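# Close both low cupboard doors and latch the handle

## Task

Push both doors of the low storage cupboard completely closed, then rotate the cupboard's handle back to its latched position so the doors stay locked. The attempt fails if either door is slammed, whether opening or closing, and it also fails if the robot topples or is left leaning.

## Robot and tools

ROBOT. A LinearBot has an omnidirectional wheeled base and a column about 1.7 m high. A carriage slides along the column (lift_m) and carries two identical six-joint arms, left and right, each with a two-finger gripper. The arm bases sit roughly 0.57 m + lift_m above the floor, and carriage parts extend about 0.15 m below them. A hand can reach 0.78 m from its shoulder but only about 0.38 m below its arm base. The hand is about 0.16 m long and 0.1 m wide (0.14 m with fingers open). In the parked pose, joints 1 to 6 are 0, 0.05, 0.05, 1.45, 0, 0, and with both arms parked the robot is about 0.85 m wide and 0.65 m long.

CAMERAS. carriage_camera is fixed on the carriage, faces forward and tilts about 20 degrees down. left_wrist_camera and right_wrist_camera look out past their fingertips. All images are 672x504 pixels.

FRAMES. Distances are in metres. The base frame has its origin on the floor below the base centre, with x forward, y to the left and z up. left_hand and right_hand are absolute positions in this frame of the point between each hand's finger pads, plus an orientation quat_wxyz. The hand's z axis runs along the fingers and the fingers open along its y axis. base_odometry is given in the frame the base had at scene start. It only counts wheel rotation, so wheel slip appears as travel, and its heading is in rad, left positive, from -3.142 to 3.142.

move. Every argument is optional. Leave out base and joints to just read the state and images.
- base: an object with exactly one key. Each value is an offset from where the base last reported itself, not a place to go to. translate_m (-2 to 2 m) drives forward when positive. strafe_m (-2 to 2 m) slides left when positive. rotate_rad (-6.3 to 6.3 rad) turns counter-clockwise when positive.
- joints: one object covering both arms, keyed by joint name. Each value is an absolute target. lift_m is 0 to 1 m. left_joint1_rad is -2.617 to 3.054: rotation about the vertical, 0 faces forward, positive turns left. left_joint2_rad is 0 to 3.141 (shoulder: 0 upper arm back and level, 1.57 upright, 3.14 forward and level). left_joint3_rad is 0 to 3.141 (elbow: 0 folded, 3.14 straight). left_joint4_rad is -1.57 to 1.57 (wrist pitch, positive raises the fingertips). left_joint5_rad is -1.57 to 1.57 (wrist yaw, positive swings the fingertips right). left_joint6_rad is -2.094 to 2.094 (roll about the finger axis, positive is clockwise seen from the forearm). left_gripper_m is 0 to 0.093 m of pad gap. The right_ keys match the left ones. A joint you omit keeps its previous target.
- speeds: caps on top speed for this action only. translate_m and strafe_m take 0.02 to 0.5 m/s, rotate_rad takes 0.05 to 1.57 rad/s, and lift_m takes 0.08 to 0.25 m/s. By default each motion runs at the highest value.
- min_time_s: 0.1 to 8 s, the shortest duration allowed for each arm and gripper motion. It only slows motions that would otherwise finish sooner.
- cameras: a list of camera names, or "all". Leaving it out means all cameras, and [] means none.
An action cannot run longer than 15 s, and a base motion times out after 14 s. An unknown key makes the call invalid. An out-of-range value causes a refusal, and after a refusal or a stop the later move, wait and finished_scene calls in the same reply are skipped.

wait: seconds (0 to 10). It commands nothing new and returns the state and images.
zoom_image: camera and region [x0, y0, x1, y1] in image pixels, where (0,0) is the top-left corner. The region can be at most 504x504. It works only on cameras included in the latest images.
read_manual: section "licences". It returns licence text and does not move the robot.
finished_scene: scene, the number of the current scene. It ends the scene and cannot be undone, so call it only when the doors are closed and latched and will stay so without the robot.

RESULTS. The pictures line lists the cameras in the same order as the images. The move line reads "done", or otherwise the worst status among the motions. base_status and joint_status can read done, off_target (stopped short and may still be pushing), contact_stop or time_out (target dropped, holding where it stopped), not_followed (a built-in check withheld the arm command because the arms were too close together), or limit_stop_at_motor_heat. on_its_own reports motion you did not command. motor_effort gives percent of maximum, with the peak from the last action in brackets. Joint torques for joints 1 to 3 wrap at ±28 N m. There is also a Motor temperatures line per arm. MOTOR HOT appears at 75 °C, and at 100 °C an OVER-TEMPERATURE FAULT drops that arm for 30 to 60 s or longer.

CAUTIONS. Move the doors gently by keeping min_time_s high and speeds low, because a fast swing counts as a slam. The base stops on wheel contact but does not watch the arms, so a drive can bend an arm against the cupboard. If the base is stuck or leaning, back off about 0.2 m the way it came. Arms have no contact stop: they keep pressing, spring to their target once freed, and heat up. Park an arm whenever you are not using it. Do not let the arms strike or squeeze each other. To recover from not_followed, first send one arm its current readings with joint 1 swung away from the other arm, then move the other arm. Tipping is most likely with a high carriage, outstretched arms, pushing or pulling, or sudden stops, and only the images reveal a lean. Hand position readings can be off, usually placing the hand too high. While you think, the robot keeps holding its last command and the scene keeps running.

Each tool is called after "Request:" in YAML: its name, and indented under it one key for each argument.

## Session

Request:
move:

Scene clock: 0.00 s.
Joint torques (N m): no reading
Motor temperatures (°C): left_arm=[28 48 43 49 32 34 27] | right_arm=[32 43 46 40 34 27 34]
base_odometry: x=+0.000 y=+0.000 heading=+0.000
base_status: not commanded
joint_positions: lift_m=+0.300 left_joint1_rad=-0.015 left_joint2_rad=+0.062 left_joint3_rad=+0.040 left_joint4_rad=+1.483 left_joint5_rad=+0.007 left_joint6_rad=+0.015 left_gripper_m=+0.09396 right_joint1_rad=-0.020 right_joint2_rad=+0.051 right_joint3_rad=+0.029 right_joint4_rad=+1.435 right_joint5_rad=-0.007 right_joint6_rad=+0.024 right_gripper_m=+0.09396
joint_status: not commanded
motor_effort: lift_m=+22 drive_wheels=+0
left_hand: x=+0.2590 y=+0.3135 z=+1.2806 quat_wxyz=(+0.998, +0.004, +0.055, +0.000) (m; base frame)
right_hand: x=+0.2705 y=-0.3147 z=+1.2761 quat_wxyz=(+0.997, -0.002, +0.079, +0.003) (m; base frame)
pictures: carriage_camera, left_wrist_camera, right_wrist_camera

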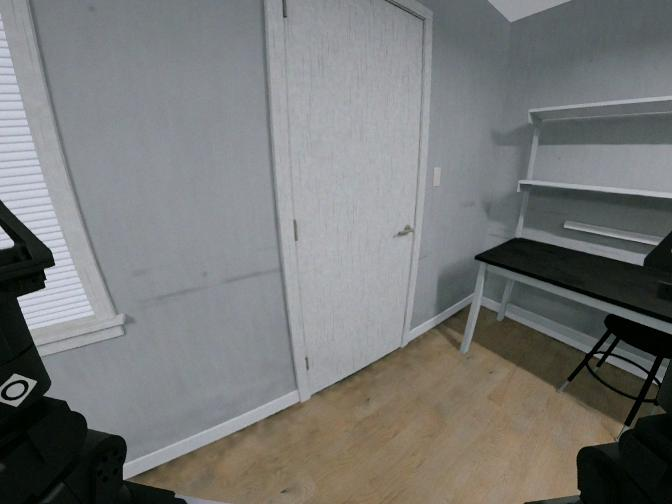

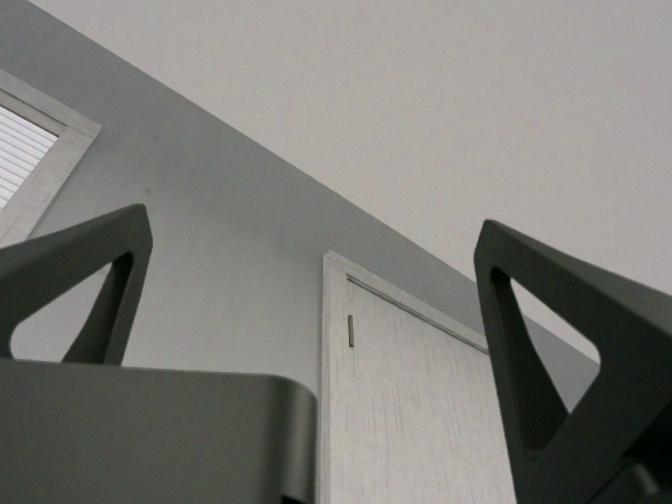

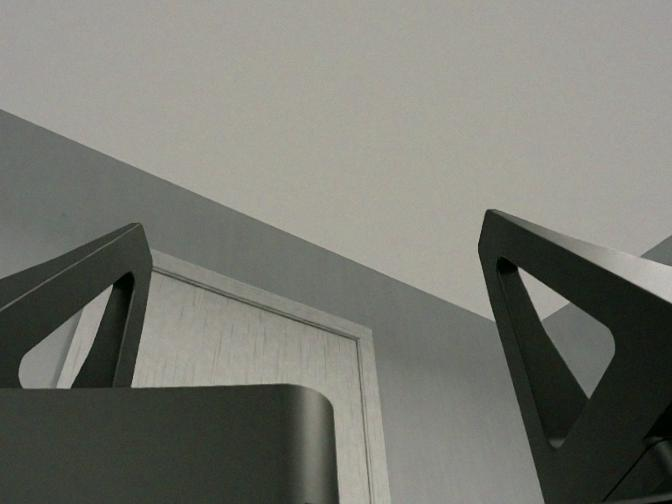

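Request:
move:
  base: {"rotate_rad": -1.0}
  speeds: {"rotate_rad": 0.6}
  cameras: ["carriage_camera"]

Request:
move:
  base: {"rotate_rad": -1.0}
  speeds: {"rotate_rad": 0.6}
  cameras: ["carriage_camera"]

Request:
move:
  base: {"rotate_rad": -1.0}
  speeds: {"rotate_rad": 0.6}
  cameras: ["carriage_camera"]

Request:
move:
  base: {"rotate_rad": -1.2}
  speeds: {"rotate_rad": 0.6}
  cameras: ["carriage_camera"]

Request:
move:
  base: {"rotate_rad": -1.0}
  speeds: {"rotate_rad": 0.6}
  cameras: ["carriage_camera"]

Scene clock: 2.93 s.
Joint torques (N m): left_arm=[-0.38 4.26 5.27 -0.22 -0.08 -0.02] | right_arm=[-0.17 2.99 6.24 -0.05 -0.06 0.1]
Motor temperatures (°C): left_arm=[28 48 43 49 32 34 27] | right_arm=[32 43 46 40 34 27 34]
move: done
base_odometry: x=+0.000 y=+0.000 heading=-1.000
base_status: done
joint_positions: lift_m=+0.300 left_joint1_rad=-0.015 left_joint2_rad=+0.062 left_joint3_rad=+0.040 left_joint4_rad=+1.482 left_joint5_rad=+0.007 left_joint6_rad=+0.015 left_gripper_m=+0.09396 right_joint1_rad=-0.020 right_joint2_rad=+0.051 right_joint3_rad=+0.029 right_joint4_rad=+1.435 right_joint5_rad=-0.007 right_joint6_rad=+0.024 right_gripper_m=+0.09396
joint_status: not commanded
motor_effort: lift_m=+21(23) drive_wheels=+4(10)
left_hand: x=+0.2591 y=+0.3135 z=+1.2806 quat_wxyz=(+0.998, +0.004, +0.055, +0.000) (m; base frame)
right_hand: x=+0.2705 y=-0.3147 z=+1.2761 quat_wxyz=(+0.997, -0.002, +0.079, +0.003) (m; base frame)
pictures: carriage_camera

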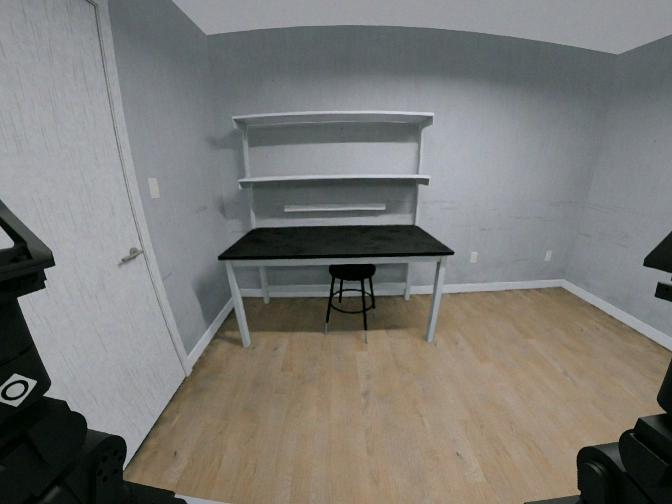

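Scene clock: 5.67 s.
Joint torques (N m): left_arm=[-0.38 4.26 5.29 -0.22 -0.08 -0.02] | right_arm=[-0.21 3.03 6.24 -0.05 -0.06 0.1]
Motor temperatures (°C): left_arm=[28 48 43 49 32 34 27] | right_arm=[32 43 46 40 34 27 34]
move: done
base_odometry: x=+0.000 y=+0.000 heading=-1.999
base_status: done
joint_positions: lift_m=+0.300 left_joint1_rad=-0.015 left_joint2_rad=+0.062 left_joint3_rad=+0.040 left_joint4_rad=+1.482 left_joint5_rad=+0.007 left_joint6_rad=+0.015 left_gripper_m=+0.09397 right_joint1_rad=-0.020 right_joint2_rad=+0.051 right_joint3_rad=+0.029 right_joint4_rad=+1.435 right_joint5_rad=-0.007 right_joint6_rad=+0.024 right_gripper_m=+0.09397
joint_status: not commanded
motor_effort: lift_m=+22(25) drive_wheels=+4(10)
left_hand: x=+0.2591 y=+0.3135 z=+1.2806 quat_wxyz=(+0.998, +0.004, +0.055, +0.000) (m; base frame)
right_hand: x=+0.2705 y=-0.3147 z=+1.2761 quat_wxyz=(+0.997, -0.002, +0.079, +0.003) (m; base frame)
pictures: carriage_camera

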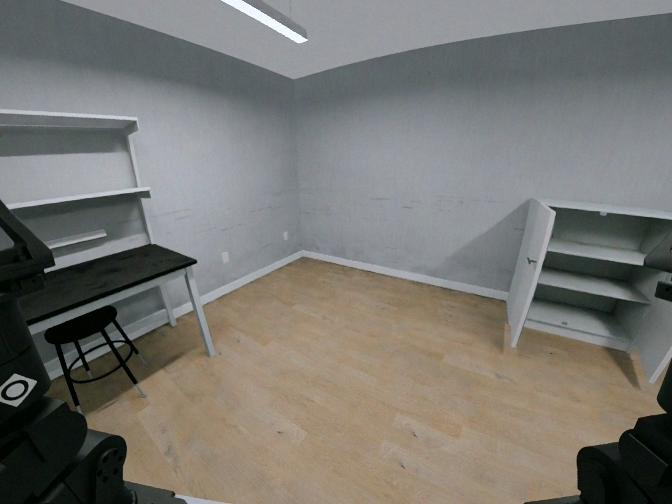

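Scene clock: 8.40 s.
Joint torques (N m): left_arm=[-0.39 4.26 5.29 -0.22 -0.08 -0.02] | right_arm=[-0.1 3.11 6.3 -0.07 -0.06 0.11]
Motor temperatures (°C): left_arm=[28 48 44 49 32 34 27] | right_arm=[32 43 46 39 33 27 34]
move: done
base_odometry: x=+0.000 y=+0.000 heading=-2.999
base_status: done
joint_positions: lift_m=+0.300 left_joint1_rad=-0.015 left_joint2_rad=+0.062 left_joint3_rad=+0.040 left_joint4_rad=+1.482 left_joint5_rad=+0.007 left_joint6_rad=+0.015 left_gripper_m=+0.09397 right_joint1_rad=-0.020 right_joint2_rad=+0.051 right_joint3_rad=+0.029 right_joint4_rad=+1.435 right_joint5_rad=-0.007 right_joint6_rad=+0.024 right_gripper_m=+0.09397
joint_status: not commanded
motor_effort: lift_m=+20(24) drive_wheels=+4(10)
left_hand: x=+0.2591 y=+0.3135 z=+1.2806 quat_wxyz=(+0.998, +0.004, +0.055, +0.000) (m; base frame)
right_hand: x=+0.2705 y=-0.3147 z=+1.2761 quat_wxyz=(+0.997, -0.002, +0.079, +0.003) (m; base frame)
pictures: carriage_camera

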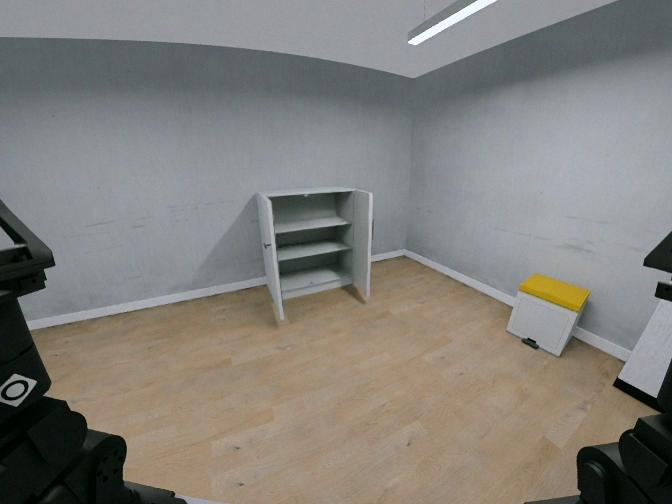

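Scene clock: 11.47 s.
Joint torques (N m): left_arm=[-0.38 4.26 5.3 -0.22 -0.08 -0.02] | right_arm=[-0.05 3.15 6.27 -0.06 -0.05 0.08]
Motor temperatures (°C): left_arm=[28 48 44 48 32 34 27] | right_arm=[32 43 47 39 33 27 34]
move: done
base_odometry: x=+0.000 y=+0.000 heading=+2.084
base_status: done
joint_positions: lift_m=+0.300 left_joint1_rad=-0.015 left_joint2_rad=+0.062 left_joint3_rad=+0.040 left_joint4_rad=+1.482 left_joint5_rad=+0.007 left_joint6_rad=+0.015 left_gripper_m=+0.09398 right_joint1_rad=-0.020 right_joint2_rad=+0.051 right_joint3_rad=+0.029 right_joint4_rad=+1.435 right_joint5_rad=-0.007 right_joint6_rad=+0.024 right_gripper_m=+0.09398
joint_status: not commanded
motor_effort: lift_m=+20(24) drive_wheels=+4(10)
left_hand: x=+0.2591 y=+0.3135 z=+1.2806 quat_wxyz=(+0.998, +0.004, +0.055, +0.000) (m; base frame)
right_hand: x=+0.2705 y=-0.3147 z=+1.2761 quat_wxyz=(+0.997, -0.002, +0.079, +0.003) (m; base frame)
pictures: carriage_camera

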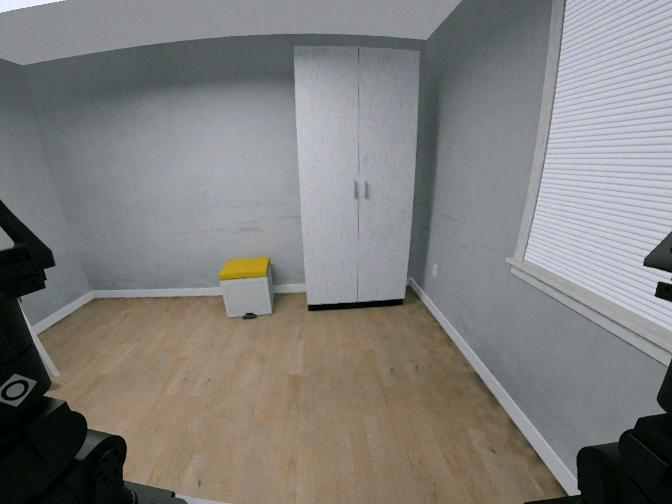

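Scene clock: 14.20 s.
Joint torques (N m): left_arm=[-0.38 4.27 5.27 -0.22 -0.08 -0.02] | right_arm=[-0.2 3.11 6.31 -0.07 -0.04 0.1]
Motor temperatures (°C): left_arm=[28 48 44 48 32 34 27] | right_arm=[32 43 47 39 33 27 34]
move: done
base_odometry: x=+0.000 y=+0.000 heading=+1.085
base_status: done
joint_positions: lift_m=+0.300 left_joint1_rad=-0.015 left_joint2_rad=+0.062 left_joint3_rad=+0.040 left_joint4_rad=+1.482 left_joint5_rad=+0.007 left_joint6_rad=+0.015 left_gripper_m=+0.09398 right_joint1_rad=-0.020 right_joint2_rad=+0.051 right_joint3_rad=+0.029 right_joint4_rad=+1.435 right_joint5_rad=-0.007 right_joint6_rad=+0.024 right_gripper_m=+0.09398
joint_status: not commanded
motor_effort: lift_m=+21(24) drive_wheels=+4(10)
left_hand: x=+0.2591 y=+0.3135 z=+1.2806 quat_wxyz=(+0.998, +0.004, +0.055, +0.000) (m; base frame)
right_hand: x=+0.2705 y=-0.3147 z=+1.2761 quat_wxyz=(+0.997, -0.002, +0.079, +0.003) (m; base frame)
pictures: carriage_camera

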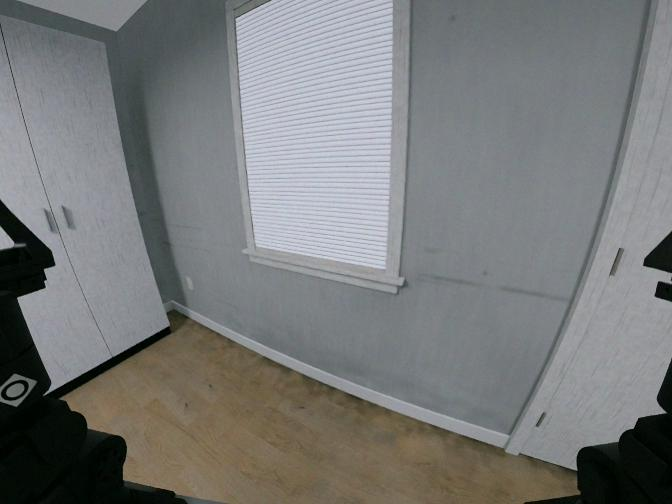

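Request:
move:
  base: {"rotate_rad": 2.3}
  speeds: {"rotate_rad": 0.6}
  cameras: ["carriage_camera"]

Request:
zoom_image:
  camera: "carriage_camera"
  region: [236, 160, 436, 340]

Scene clock: 19.30 s.
Joint torques (N m): left_arm=[-0.39 4.27 5.29 -0.22 -0.08 -0.02] | right_arm=[-0.05 3.08 6.17 -0.08 -0.05 0.1]
Motor temperatures (°C): left_arm=[28 48 44 48 32 34 27] | right_arm=[32 43 47 38 33 27 33]
move: done
base_odometry: x=+0.000 y=+0.000 heading=-2.899
base_status: done
joint_positions: lift_m=+0.300 left_joint1_rad=-0.015 left_joint2_rad=+0.062 left_joint3_rad=+0.040 left_joint4_rad=+1.482 left_joint5_rad=+0.007 left_joint6_rad=+0.015 left_gripper_m=+0.09398 right_joint1_rad=-0.020 right_joint2_rad=+0.051 right_joint3_rad=+0.029 right_joint4_rad=+1.435 right_joint5_rad=-0.007 right_joint6_rad=+0.024 right_gripper_m=+0.09398
joint_status: not commanded
motor_effort: lift_m=+21(24) drive_wheels=+4(9)
left_hand: x=+0.2591 y=+0.3135 z=+1.2806 quat_wxyz=(+0.998, +0.004, +0.055, +0.000) (m; base frame)
right_hand: x=+0.2705 y=-0.3147 z=+1.2761 quat_wxyz=(+0.997, -0.002, +0.079, +0.003) (m; base frame)
pictures: carriage_camera

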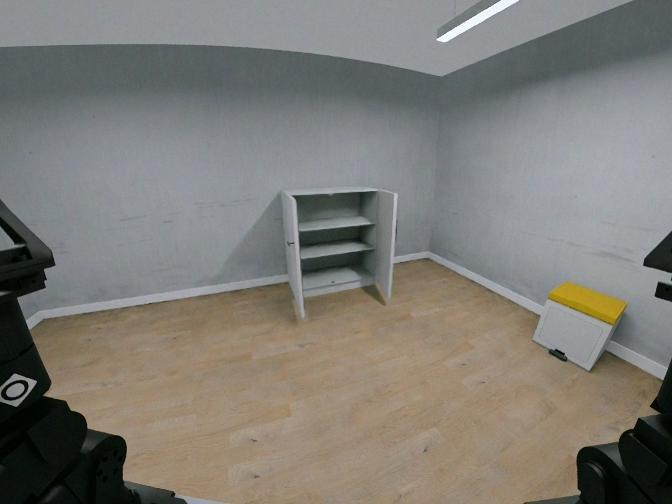

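Scaled by 2.520.

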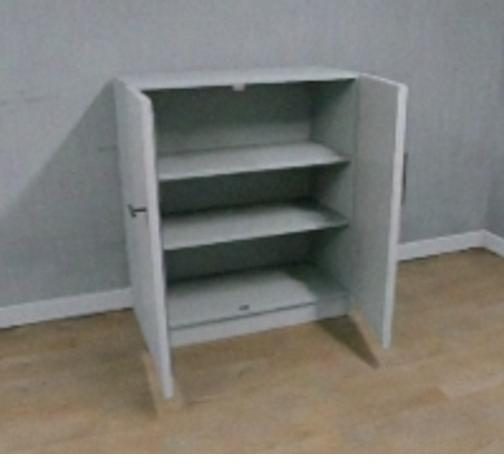

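Request:
move:
  base: {"translate_m": 0.6}
  speeds: {"translate_m": 0.3}
  cameras: ["carriage_camera"]

Request:
zoom_image:
  camera: "carriage_camera"
  region: [220, 160, 460, 400]

Scene clock: 23.13 s.
Joint torques (N m): left_arm=[-0.38 4.12 5.33 -0.21 -0.08 -0.02] | right_arm=[-0.05 3.15 6.35 -0.06 -0.07 0.11]
Motor temperatures (°C): left_arm=[28 48 45 47 31 34 27] | right_arm=[32 43 48 38 33 27 33]
move: done
base_odometry: x=-0.582 y=-0.145 heading=-2.898
base_status: done
joint_positions: lift_m=+0.300 left_joint1_rad=-0.015 left_joint2_rad=+0.062 left_joint3_rad=+0.040 left_joint4_rad=+1.482 left_joint5_rad=+0.007 left_joint6_rad=+0.015 left_gripper_m=+0.09398 right_joint1_rad=-0.020 right_joint2_rad=+0.051 right_joint3_rad=+0.029 right_joint4_rad=+1.435 right_joint5_rad=-0.007 right_joint6_rad=+0.024 right_gripper_m=+0.09398
joint_status: not commanded
motor_effort: lift_m=+22(24) drive_wheels=-3(14)
left_hand: x=+0.2592 y=+0.3135 z=+1.2805 quat_wxyz=(+0.998, +0.004, +0.055, +0.000) (m; base frame)
right_hand: x=+0.2706 y=-0.3147 z=+1.2761 quat_wxyz=(+0.997, -0.002, +0.079, +0.003) (m; base frame)
pictures: carriage_camera

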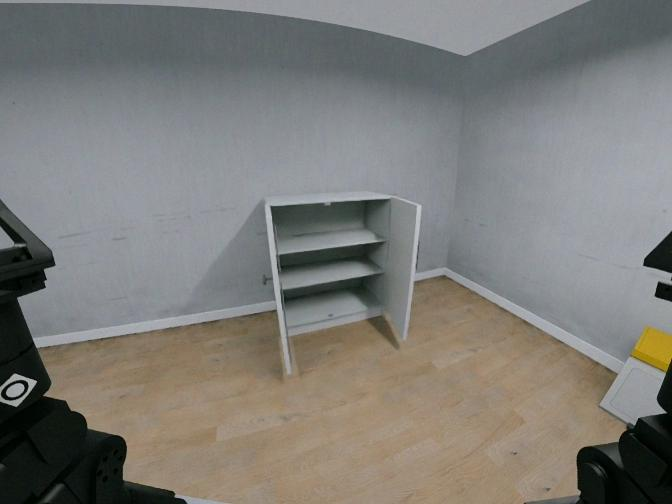

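Scaled by 2.100.

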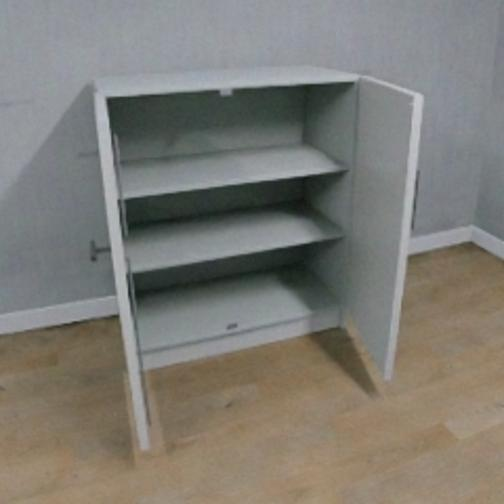

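Request:
move:
  base: {"rotate_rad": 0.327}
  speeds: {"rotate_rad": 0.5}
  cameras: []

Request:
move:
  base: {"strafe_m": -0.6}
  speeds: {"strafe_m": 0.3}
  joints: {"lift_m": 0.1}
  cameras: ["carriage_camera"]

Request:
zoom_image:
  camera: "carriage_camera"
  region: [180, 150, 500, 390]

Scene clock: 26.47 s.
Joint torques (N m): left_arm=[-0.38 4.27 5.29 -0.21 -0.08 -0.02] | right_arm=[-0.1 3.11 6.28 -0.05 -0.05 0.11]
Motor temperatures (°C): left_arm=[28 48 45 47 31 33 27] | right_arm=[32 43 48 37 33 27 33]
move: done
base_odometry: x=-0.582 y=-0.145 heading=-2.571
base_status: done
joint_positions: lift_m=+0.300 left_joint1_rad=-0.015 left_joint2_rad=+0.062 left_joint3_rad=+0.040 left_joint4_rad=+1.481 left_joint5_rad=+0.007 left_joint6_rad=+0.015 left_gripper_m=+0.09398 right_joint1_rad=-0.020 right_joint2_rad=+0.051 right_joint3_rad=+0.029 right_joint4_rad=+1.435 right_joint5_rad=-0.007 right_joint6_rad=+0.024 right_gripper_m=+0.09398
joint_status: not commanded
motor_effort: lift_m=+21(23) drive_wheels=+6(10)
left_hand: x=+0.2594 y=+0.3135 z=+1.2805 quat_wxyz=(+0.998, +0.004, +0.056, +0.000) (m; base frame)
right_hand: x=+0.2705 y=-0.3147 z=+1.2761 quat_wxyz=(+0.997, -0.002, +0.079, +0.003) (m; base frame)
pictures: none
No camera images: "cameras" was empty.

Scene clock: 29.97 s.
Joint torques (N m): left_arm=[-0.38 4.3 5.41 -0.15 -0.08 -0.02] | right_arm=[-0.01 3.03 6.28 -0.06 -0.07 0.09]
Motor temperatures (°C): left_arm=[28 48 45 47 31 33 27] | right_arm=[32 43 48 37 33 27 33]
move: done
base_odometry: x=-0.907 y=+0.360 heading=-2.570
base_status: done
joint_positions: lift_m=+0.100 left_joint1_rad=-0.015 left_joint2_rad=+0.062 left_joint3_rad=+0.040 left_joint4_rad=+1.481 left_joint5_rad=+0.007 left_joint6_rad=+0.015 left_gripper_m=+0.09398 right_joint1_rad=-0.020 right_joint2_rad=+0.051 right_joint3_rad=+0.029 right_joint4_rad=+1.435 right_joint5_rad=-0.007 right_joint6_rad=+0.024 right_gripper_m=+0.09398
joint_status: all done
motor_effort: lift_m=+21(23) drive_wheels=-3(12)
left_hand: x=+0.2594 y=+0.3135 z=+1.0807 quat_wxyz=(+0.998, +0.004, +0.056, +0.000) (m; base frame)
right_hand: x=+0.2705 y=-0.3147 z=+1.0763 quat_wxyz=(+0.997, -0.002, +0.079, +0.003) (m; base frame)
pictures: carriage_camera

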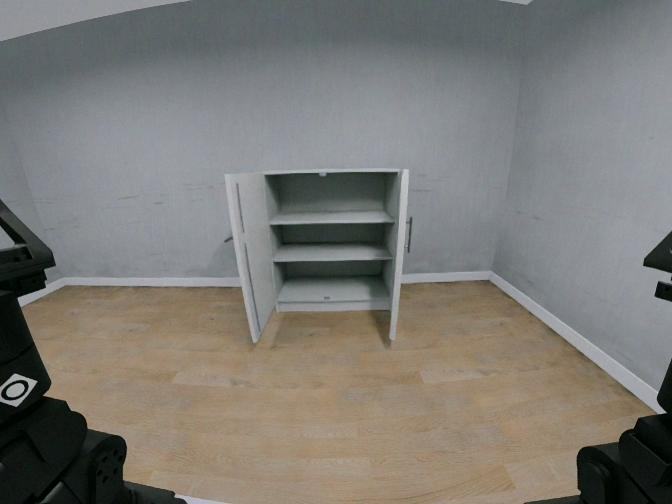

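Scaled by 1.575.

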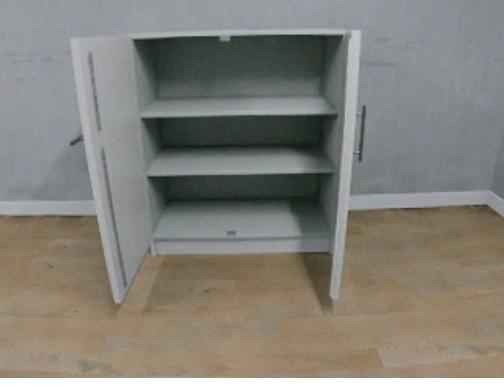

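Request:
move:
  base: {"strafe_m": -0.25}
  speeds: {"strafe_m": 0.3}
  joints: {"lift_m": 0.17, "right_joint1_rad": 0, "right_joint2_rad": 1.769, "right_joint3_rad": 0.765, "right_joint4_rad": 1.003, "right_joint5_rad": 0, "right_joint6_rad": 0, "right_gripper_m": 0.0}
  min_time_s: 2
  cameras: ["carriage_camera", "right_wrist_camera"]

Scene clock: 32.90 s.
Joint torques (N m): left_arm=[-0.39 4.27 5.37 -0.21 -0.08 -0.02] | right_arm=[0.21 -5.83 8.9 2.49 0.01 0.02]
Motor temperatures (°C): left_arm=[28 47 45 46 31 33 27] | right_arm=[32 43 48 38 33 27 33]
move: done
base_odometry: x=-1.042 y=+0.570 heading=-2.570
base_status: done
joint_positions: lift_m=+0.170 left_joint1_rad=-0.015 left_joint2_rad=+0.062 left_joint3_rad=+0.040 left_joint4_rad=+1.482 left_joint5_rad=+0.007 left_joint6_rad=+0.015 left_gripper_m=+0.09398 right_joint1_rad=-0.005 right_joint2_rad=+1.759 right_joint3_rad=+0.743 right_joint4_rad=+1.019 right_joint5_rad=-0.007 right_joint6_rad=+0.007 right_gripper_m=+0.00033
joint_status: all done
motor_effort: lift_m=+21(29) drive_wheels=-2(12)
left_hand: x=+0.2593 y=+0.3135 z=+1.1505 quat_wxyz=(+0.998, +0.004, +0.056, +0.000) (m; base frame)
right_hand: x=+0.7246 y=-0.3166 z=+0.9183 quat_wxyz=(+0.708, +0.002, +0.706, +0.003) (m; base frame)
pictures: carriage_camera, right_wrist_camera

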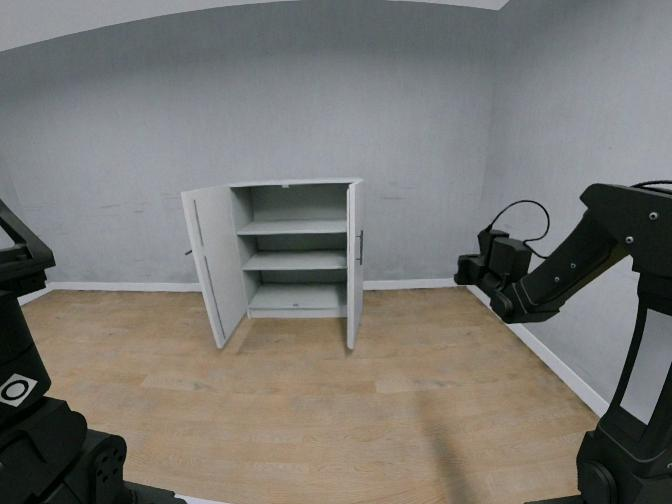

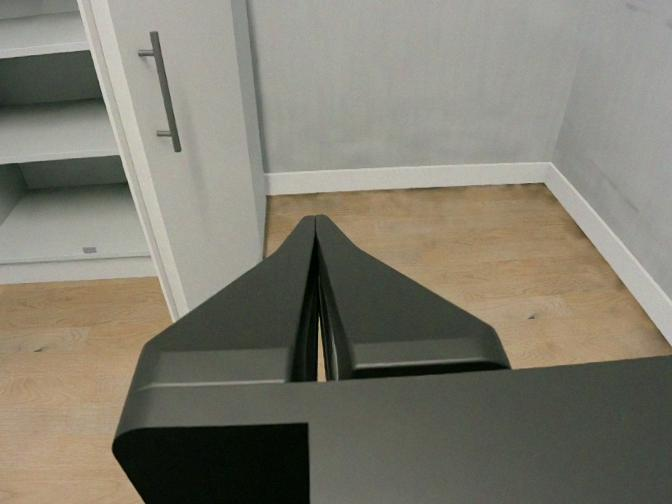

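Request:
move:
  base: {"translate_m": 0.8}
  speeds: {"translate_m": 0.25}
  cameras: ["carriage_camera", "right_wrist_camera"]

Scene clock: 37.73 s.
Joint torques (N m): left_arm=[-0.38 4.25 5.35 -0.28 -0.08 -0.02] | right_arm=[0.36 -5.68 8.8 2.52 0.03 0.03]
Motor temperatures (°C): left_arm=[28 47 45 46 31 33 26] | right_arm=[32 44 49 41 33 27 33]
move: done
base_odometry: x=-1.715 y=+0.138 heading=-2.570
base_status: done
joint_positions: lift_m=+0.170 left_joint1_rad=-0.015 left_joint2_rad=+0.062 left_joint3_rad=+0.040 left_joint4_rad=+1.482 left_joint5_rad=+0.007 left_joint6_rad=+0.015 left_gripper_m=+0.09398 right_joint1_rad=-0.005 right_joint2_rad=+1.759 right_joint3_rad=+0.743 right_joint4_rad=+1.017 right_joint5_rad=-0.007 right_joint6_rad=+0.007 right_gripper_m=+0.00033
joint_status: not commanded
motor_effort: lift_m=+23(25) drive_wheels=-1(11)
left_hand: x=+0.2591 y=+0.3135 z=+1.1505 quat_wxyz=(+0.998, +0.004, +0.055, +0.000) (m; base frame)
right_hand: x=+0.7247 y=-0.3166 z=+0.9181 quat_wxyz=(+0.708, +0.002, +0.707, +0.003) (m; base frame)
pictures: carriage_camera, right_wrist_camera

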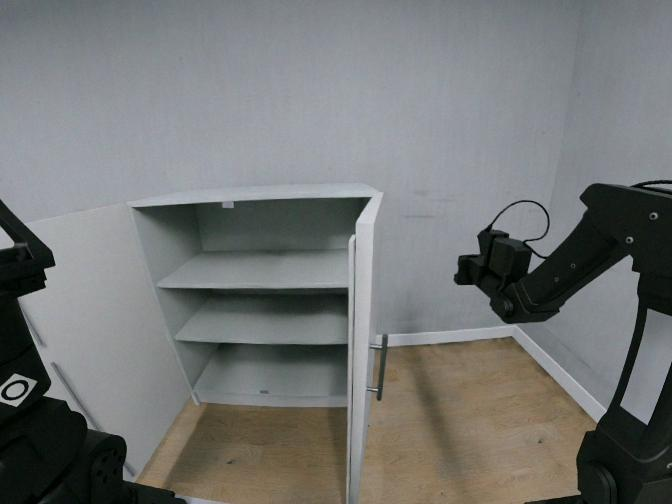

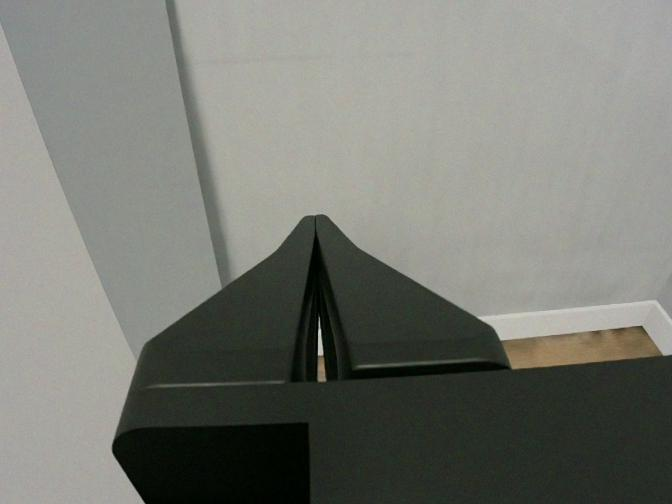

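Request:
move:
  base: {"translate_m": 0.065}
  speeds: {"translate_m": 0.15}
  cameras: []

Request:
move:
  base: {"strafe_m": 0.2}
  speeds: {"strafe_m": 0.06}
  cameras: ["carriage_camera", "right_wrist_camera"]

Scene clock: 39.37 s.
Joint torques (N m): left_arm=[-0.39 4.27 5.26 -0.21 -0.08 -0.02] | right_arm=[0.21 -5.87 8.79 2.51 0.04 0.04]
Motor temperatures (°C): left_arm=[28 47 45 46 31 33 26] | right_arm=[32 44 49 41 33 27 33]
move: done
base_odometry: x=-1.770 y=+0.103 heading=-2.571
base_status: done
joint_positions: lift_m=+0.170 left_joint1_rad=-0.015 left_joint2_rad=+0.062 left_joint3_rad=+0.040 left_joint4_rad=+1.481 left_joint5_rad=+0.007 left_joint6_rad=+0.015 left_gripper_m=+0.09398 right_joint1_rad=-0.005 right_joint2_rad=+1.760 right_joint3_rad=+0.743 right_joint4_rad=+1.016 right_joint5_rad=-0.007 right_joint6_rad=+0.007 right_gripper_m=+0.00033
joint_status: not commanded
motor_effort: lift_m=+20(24) drive_wheels=+3(10)
left_hand: x=+0.2594 y=+0.3135 z=+1.1505 quat_wxyz=(+0.998, +0.004, +0.056, +0.000) (m; base frame)
right_hand: x=+0.7247 y=-0.3166 z=+0.9175 quat_wxyz=(+0.707, +0.002, +0.707, +0.003) (m; base frame)
pictures: none
No camera images: "cameras" was empty.

Scene clock: 43.23 s.
Joint torques (N m): left_arm=[-0.38 4.27 5.27 -0.2 -0.08 -0.02] | right_arm=[0.17 -5.81 8.9 2.54 -0.12 0.04]
Motor temperatures (°C): left_arm=[28 47 45 46 31 33 26] | right_arm=[32 44 49 43 33 27 33]
move: done
base_odometry: x=-1.662 y=-0.066 heading=-2.571
base_status: done
joint_positions: lift_m=+0.170 left_joint1_rad=-0.015 left_joint2_rad=+0.062 left_joint3_rad=+0.040 left_joint4_rad=+1.481 left_joint5_rad=+0.007 left_joint6_rad=+0.015 left_gripper_m=+0.09398 right_joint1_rad=-0.003 right_joint2_rad=+1.760 right_joint3_rad=+0.743 right_joint4_rad=+1.016 right_joint5_rad=+0.008 right_joint6_rad=+0.006 right_gripper_m=+0.00033
joint_status: not commanded
motor_effort: lift_m=+21(25) drive_wheels=+0(9)
left_hand: x=+0.2594 y=+0.3135 z=+1.1505 quat_wxyz=(+0.998, +0.004, +0.056, +0.000) (m; base frame)
right_hand: x=+0.7247 y=-0.3182 z=+0.9175 quat_wxyz=(+0.707, +0.006, +0.707, -0.002) (m; base frame)
pictures: carriage_camera, right_wrist_camera

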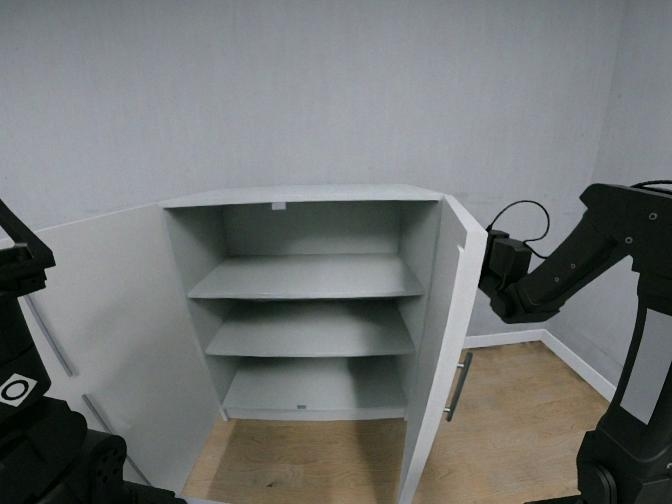

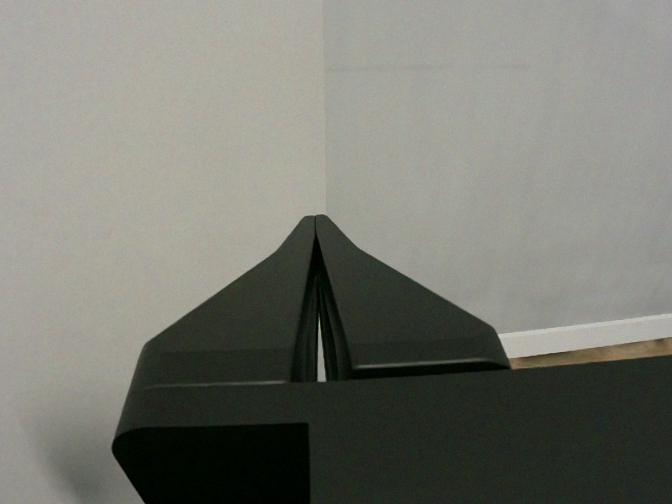

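Request:
move:
  base: {"strafe_m": 0.15}
  speeds: {"strafe_m": 0.05}
  cameras: ["carriage_camera"]

Scene clock: 46.83 s.
Joint torques (N m): left_arm=[-0.39 4.26 5.29 -0.21 -0.08 -0.02] | right_arm=[0.27 -5.85 8.8 2.54 -0.17 0.05]
Motor temperatures (°C): left_arm=[28 47 45 45 31 33 26] | right_arm=[32 45 50 45 33 26 33]
move: done
base_odometry: x=-1.581 y=-0.192 heading=-2.571
base_status: done
joint_positions: lift_m=+0.170 left_joint1_rad=-0.015 left_joint2_rad=+0.062 left_joint3_rad=+0.040 left_joint4_rad=+1.481 left_joint5_rad=+0.007 left_joint6_rad=+0.015 left_gripper_m=+0.09398 right_joint1_rad=-0.005 right_joint2_rad=+1.760 right_joint3_rad=+0.743 right_joint4_rad=+1.016 right_joint5_rad=+0.016 right_joint6_rad=+0.004 right_gripper_m=+0.00032
joint_status: not commanded
motor_effort: lift_m=+20(24) drive_wheels=+0(7)
left_hand: x=+0.2594 y=+0.3135 z=+1.1505 quat_wxyz=(+0.998, +0.004, +0.056, +0.000) (m; base frame)
right_hand: x=+0.7247 y=-0.3205 z=+0.9174 quat_wxyz=(+0.707, +0.009, +0.707, -0.006) (m; base frame)
pictures: carriage_camera

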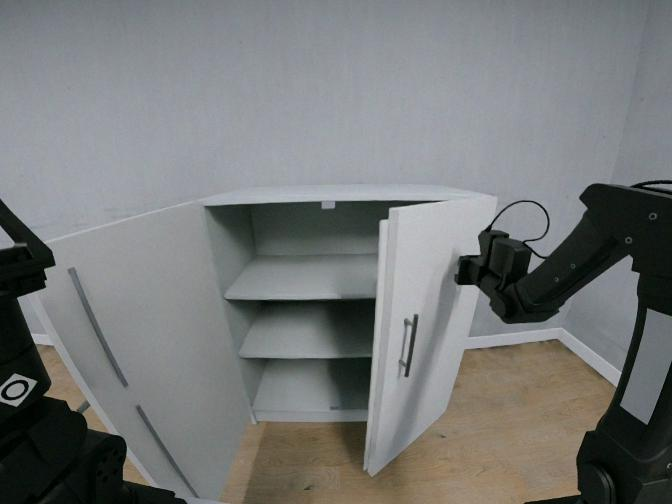

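Request:
move:
  base: {"strafe_m": 0.16}
  speeds: {"strafe_m": 0.05}
  cameras: ["carriage_camera"]

Scene clock: 50.63 s.
Joint torques (N m): left_arm=[-0.38 4.26 5.3 -0.2 -0.08 -0.02] | right_arm=[0.24 -5.82 8.76 2.54 -0.22 0.05]
Motor temperatures (°C): left_arm=[28 47 45 45 31 33 26] | right_arm=[32 45 50 46 32 26 33]
move: done
base_odometry: x=-1.495 y=-0.327 heading=-2.571
base_status: done
joint_positions: lift_m=+0.170 left_joint1_rad=-0.015 left_joint2_rad=+0.062 left_joint3_rad=+0.040 left_joint4_rad=+1.481 left_joint5_rad=+0.007 left_joint6_rad=+0.015 left_gripper_m=+0.09398 right_joint1_rad=-0.005 right_joint2_rad=+1.760 right_joint3_rad=+0.743 right_joint4_rad=+1.015 right_joint5_rad=+0.016 right_joint6_rad=+0.004 right_gripper_m=+0.00032
joint_status: not commanded
motor_effort: lift_m=+21(25) drive_wheels=+0(9)
left_hand: x=+0.2594 y=+0.3135 z=+1.1505 quat_wxyz=(+0.998, +0.004, +0.056, +0.000) (m; base frame)
right_hand: x=+0.7247 y=-0.3203 z=+0.9173 quat_wxyz=(+0.707, +0.009, +0.708, -0.006) (m; base frame)
pictures: carriage_camera

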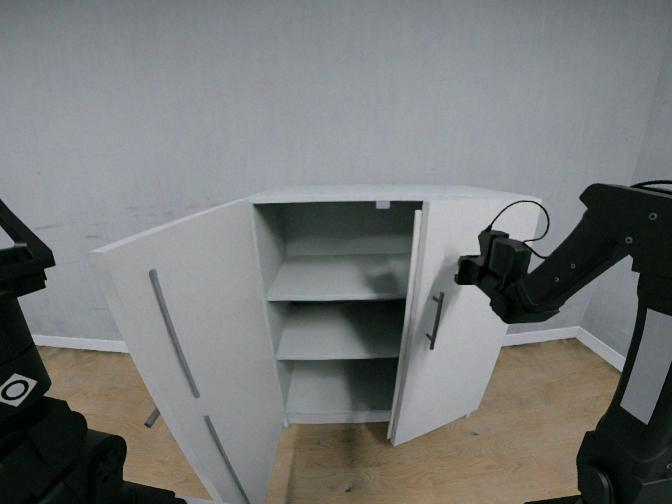

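Request:
move:
  base: {"translate_m": 0.13}
  speeds: {"translate_m": 0.05}
  cameras: ["carriage_camera", "right_wrist_camera"]

Scene clock: 53.03 s.
Joint torques (N m): left_arm=[1.83 3.85 5.27 -0.35 -0.07 -0.01] | right_arm=[-0.09 -6.17 8.21 2.58 -0.17 0.05]
Motor temperatures (°C): left_arm=[28 47 45 45 31 33 26] | right_arm=[32 45 50 46 32 26 33]
move: contact_stop
base_odometry: x=-1.564 y=-0.371 heading=-2.567
base_status: translate_m contact_stop (by the wheels' count: +0.082 of +0.130)
joint_positions: lift_m=+0.170 left_joint1_rad=-0.037 left_joint2_rad=+0.066 left_joint3_rad=+0.040 left_joint4_rad=+1.495 left_joint5_rad=+0.007 left_joint6_rad=+0.015 left_gripper_m=+0.09398 right_joint1_rad=+0.001 right_joint2_rad=+1.764 right_joint3_rad=+0.748 right_joint4_rad=+1.012 right_joint5_rad=+0.011 right_joint6_rad=+0.004 right_gripper_m=+0.00032
joint_status: not commanded
motor_effort: lift_m=+24(24) drive_wheels=+15(62)
left_hand: x=+0.2575 y=+0.3129 z=+1.1508 quat_wxyz=(+0.999, +0.005, +0.051, -0.011) (m; base frame)
right_hand: x=+0.7260 y=-0.3166 z=+0.9167 quat_wxyz=(+0.706, +0.005, +0.708, -0.002) (m; base frame)
pictures: carriage_camera, right_wrist_camera

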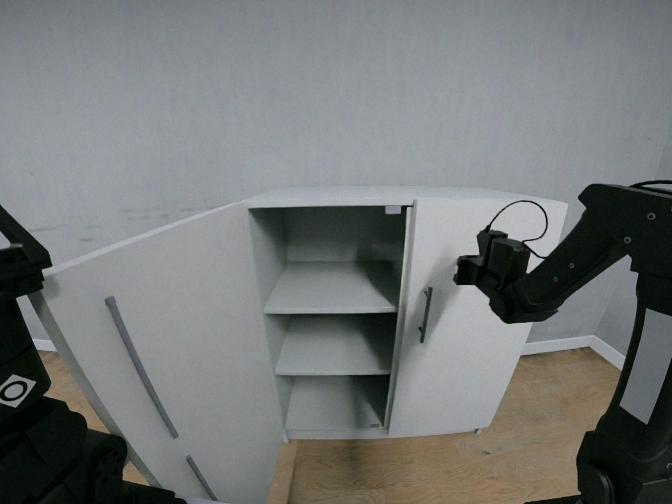

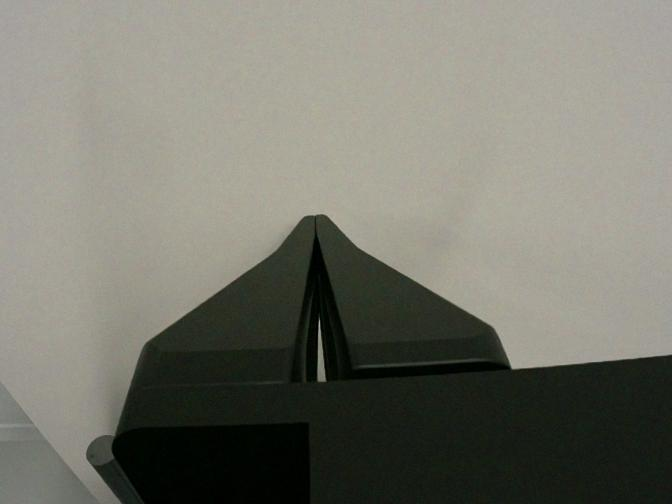

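Request:
move:
  base: {"translate_m": -0.06}
  speeds: {"translate_m": 0.1}
  cameras: []

Request:
move:
  joints: {"right_joint1_rad": 0, "right_joint2_rad": 2.2725, "right_joint3_rad": 1.5508, "right_joint4_rad": 0.7217}
  min_time_s: 5
  cameras: ["carriage_camera", "right_wrist_camera"]

Scene clock: 54.63 s.
Joint torques (N m): left_arm=[0.4 3.92 5.04 -0.21 -0.04 -0.02] | right_arm=[-0.24 -6.13 8.29 2.59 -0.16 0.06]
Motor temperatures (°C): left_arm=[28 47 46 45 31 33 26] | right_arm=[32 45 50 47 32 26 33]
move: done
base_odometry: x=-1.513 y=-0.338 heading=-2.568
base_status: done
joint_positions: lift_m=+0.170 left_joint1_rad=-0.023 left_joint2_rad=+0.066 left_joint3_rad=+0.041 left_joint4_rad=+1.485 left_joint5_rad=+0.004 left_joint6_rad=+0.015 left_gripper_m=+0.09398 right_joint1_rad=+0.001 right_joint2_rad=+1.764 right_joint3_rad=+0.748 right_joint4_rad=+1.010 right_joint5_rad=+0.011 right_joint6_rad=+0.004 right_gripper_m=+0.00032
joint_status: not commanded
motor_effort: lift_m=+20(24) drive_wheels=+3(9)
left_hand: x=+0.2593 y=+0.3137 z=+1.1510 quat_wxyz=(+0.998, +0.003, +0.055, -0.004) (m; base frame)
right_hand: x=+0.7260 y=-0.3166 z=+0.9163 quat_wxyz=(+0.705, +0.005, +0.709, -0.002) (m; base frame)
pictures: none
No camera images: "cameras" was empty.

Scene clock: 60.23 s.
Joint torques (N m): left_arm=[0.4 3.88 5.15 -0.24 -0.05 -0.01] | right_arm=[2.44 -2.28 -25.29 -4.83 1.45 0.05]
Motor temperatures (°C): left_arm=[28 47 46 44 31 33 26] | right_arm=[32 45 60 47 32 26 33]
move: off_target
base_odometry: x=-1.513 y=-0.338 heading=-2.568
base_status: not commanded
joint_positions: lift_m=+0.170 left_joint1_rad=-0.023 left_joint2_rad=+0.066 left_joint3_rad=+0.041 left_joint4_rad=+1.485 left_joint5_rad=+0.004 left_joint6_rad=+0.015 left_gripper_m=+0.09398 right_joint1_rad=-0.033 right_joint2_rad=+2.187 right_joint3_rad=+1.088 right_joint4_rad=+1.349 right_joint5_rad=-0.146 right_joint6_rad=+0.005 right_gripper_m=+0.00030
joint_status: right_joint1_rad off_target (ended at -0.033, target +0.000); right_joint3_rad off_target (ended at +1.088, target +1.551); right_joint4_rad off_target (ended at +1.349, target +0.722); the others done
motor_effort: lift_m=+22(23) drive_wheels=+38(41)
left_hand: x=+0.2594 y=+0.3137 z=+1.1510 quat_wxyz=(+0.998, +0.003, +0.055, -0.004) (m; base frame)
right_hand: x=+0.8036 y=-0.3092 z=+0.9202 quat_wxyz=(+0.788, -0.046, +0.613, +0.033) (m; base frame)
pictures: carriage_camera, right_wrist_camera

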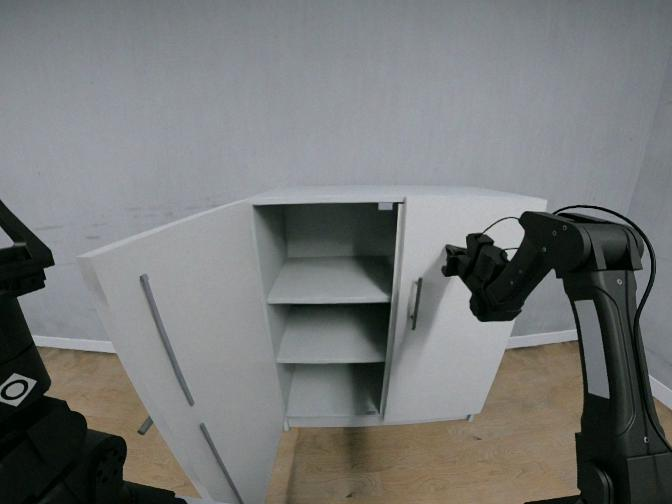

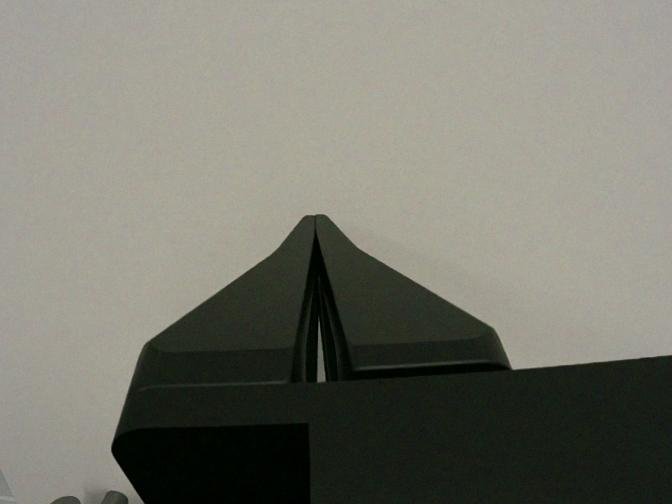

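Request:
move:
  joints: {"right_joint1_rad": 0, "right_joint2_rad": 1.769, "right_joint3_rad": 0.765, "right_joint4_rad": 1.003}
  min_time_s: 2
  cameras: ["carriage_camera", "right_wrist_camera"]

Request:
zoom_image:
  camera: "carriage_camera"
  region: [230, 160, 570, 450]

Scene clock: 62.73 s.
Joint torques (N m): left_arm=[0.4 3.85 5.16 -0.24 -0.05 -0.01] | right_arm=[0.08 -8.58 5.55 2.86 0.09 0.06]
Motor temperatures (°C): left_arm=[28 47 46 44 31 33 26] | right_arm=[32 46 63 48 33 26 33]
move: done
base_odometry: x=-1.513 y=-0.338 heading=-2.567
base_status: not commanded
joint_positions: lift_m=+0.170 left_joint1_rad=-0.023 left_joint2_rad=+0.066 left_joint3_rad=+0.041 left_joint4_rad=+1.485 left_joint5_rad=+0.004 left_joint6_rad=+0.015 left_gripper_m=+0.09398 right_joint1_rad=-0.003 right_joint2_rad=+1.793 right_joint3_rad=+0.776 right_joint4_rad=+0.990 right_joint5_rad=-0.015 right_joint6_rad=+0.005 right_gripper_m=+0.00030
joint_status: all done
motor_effort: lift_m=+21(24) drive_wheels=+24(38)
left_hand: x=+0.2594 y=+0.3137 z=+1.1510 quat_wxyz=(+0.998, +0.003, +0.055, -0.004) (m; base frame)
right_hand: x=+0.7332 y=-0.3141 z=+0.9093 quat_wxyz=(+0.697, -0.002, +0.717, +0.006) (m; base frame)
pictures: carriage_camera, right_wrist_camera

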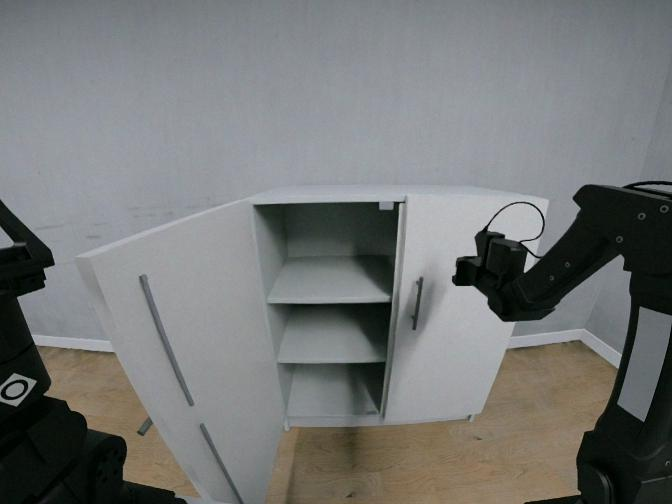

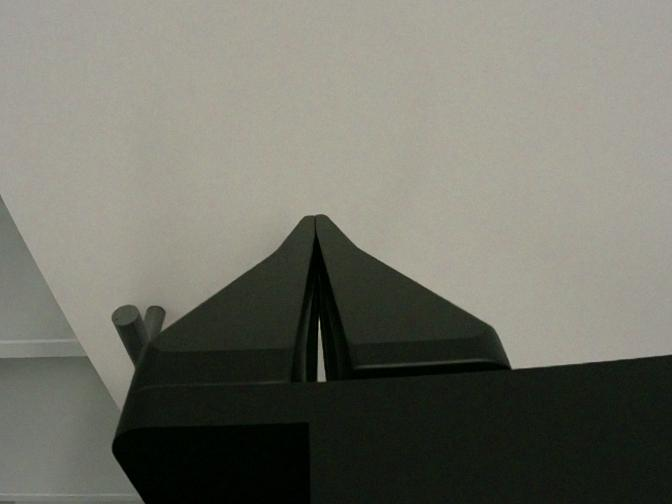

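Scaled by 1.482.

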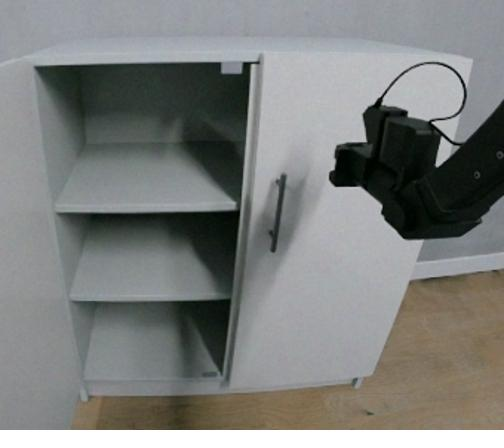

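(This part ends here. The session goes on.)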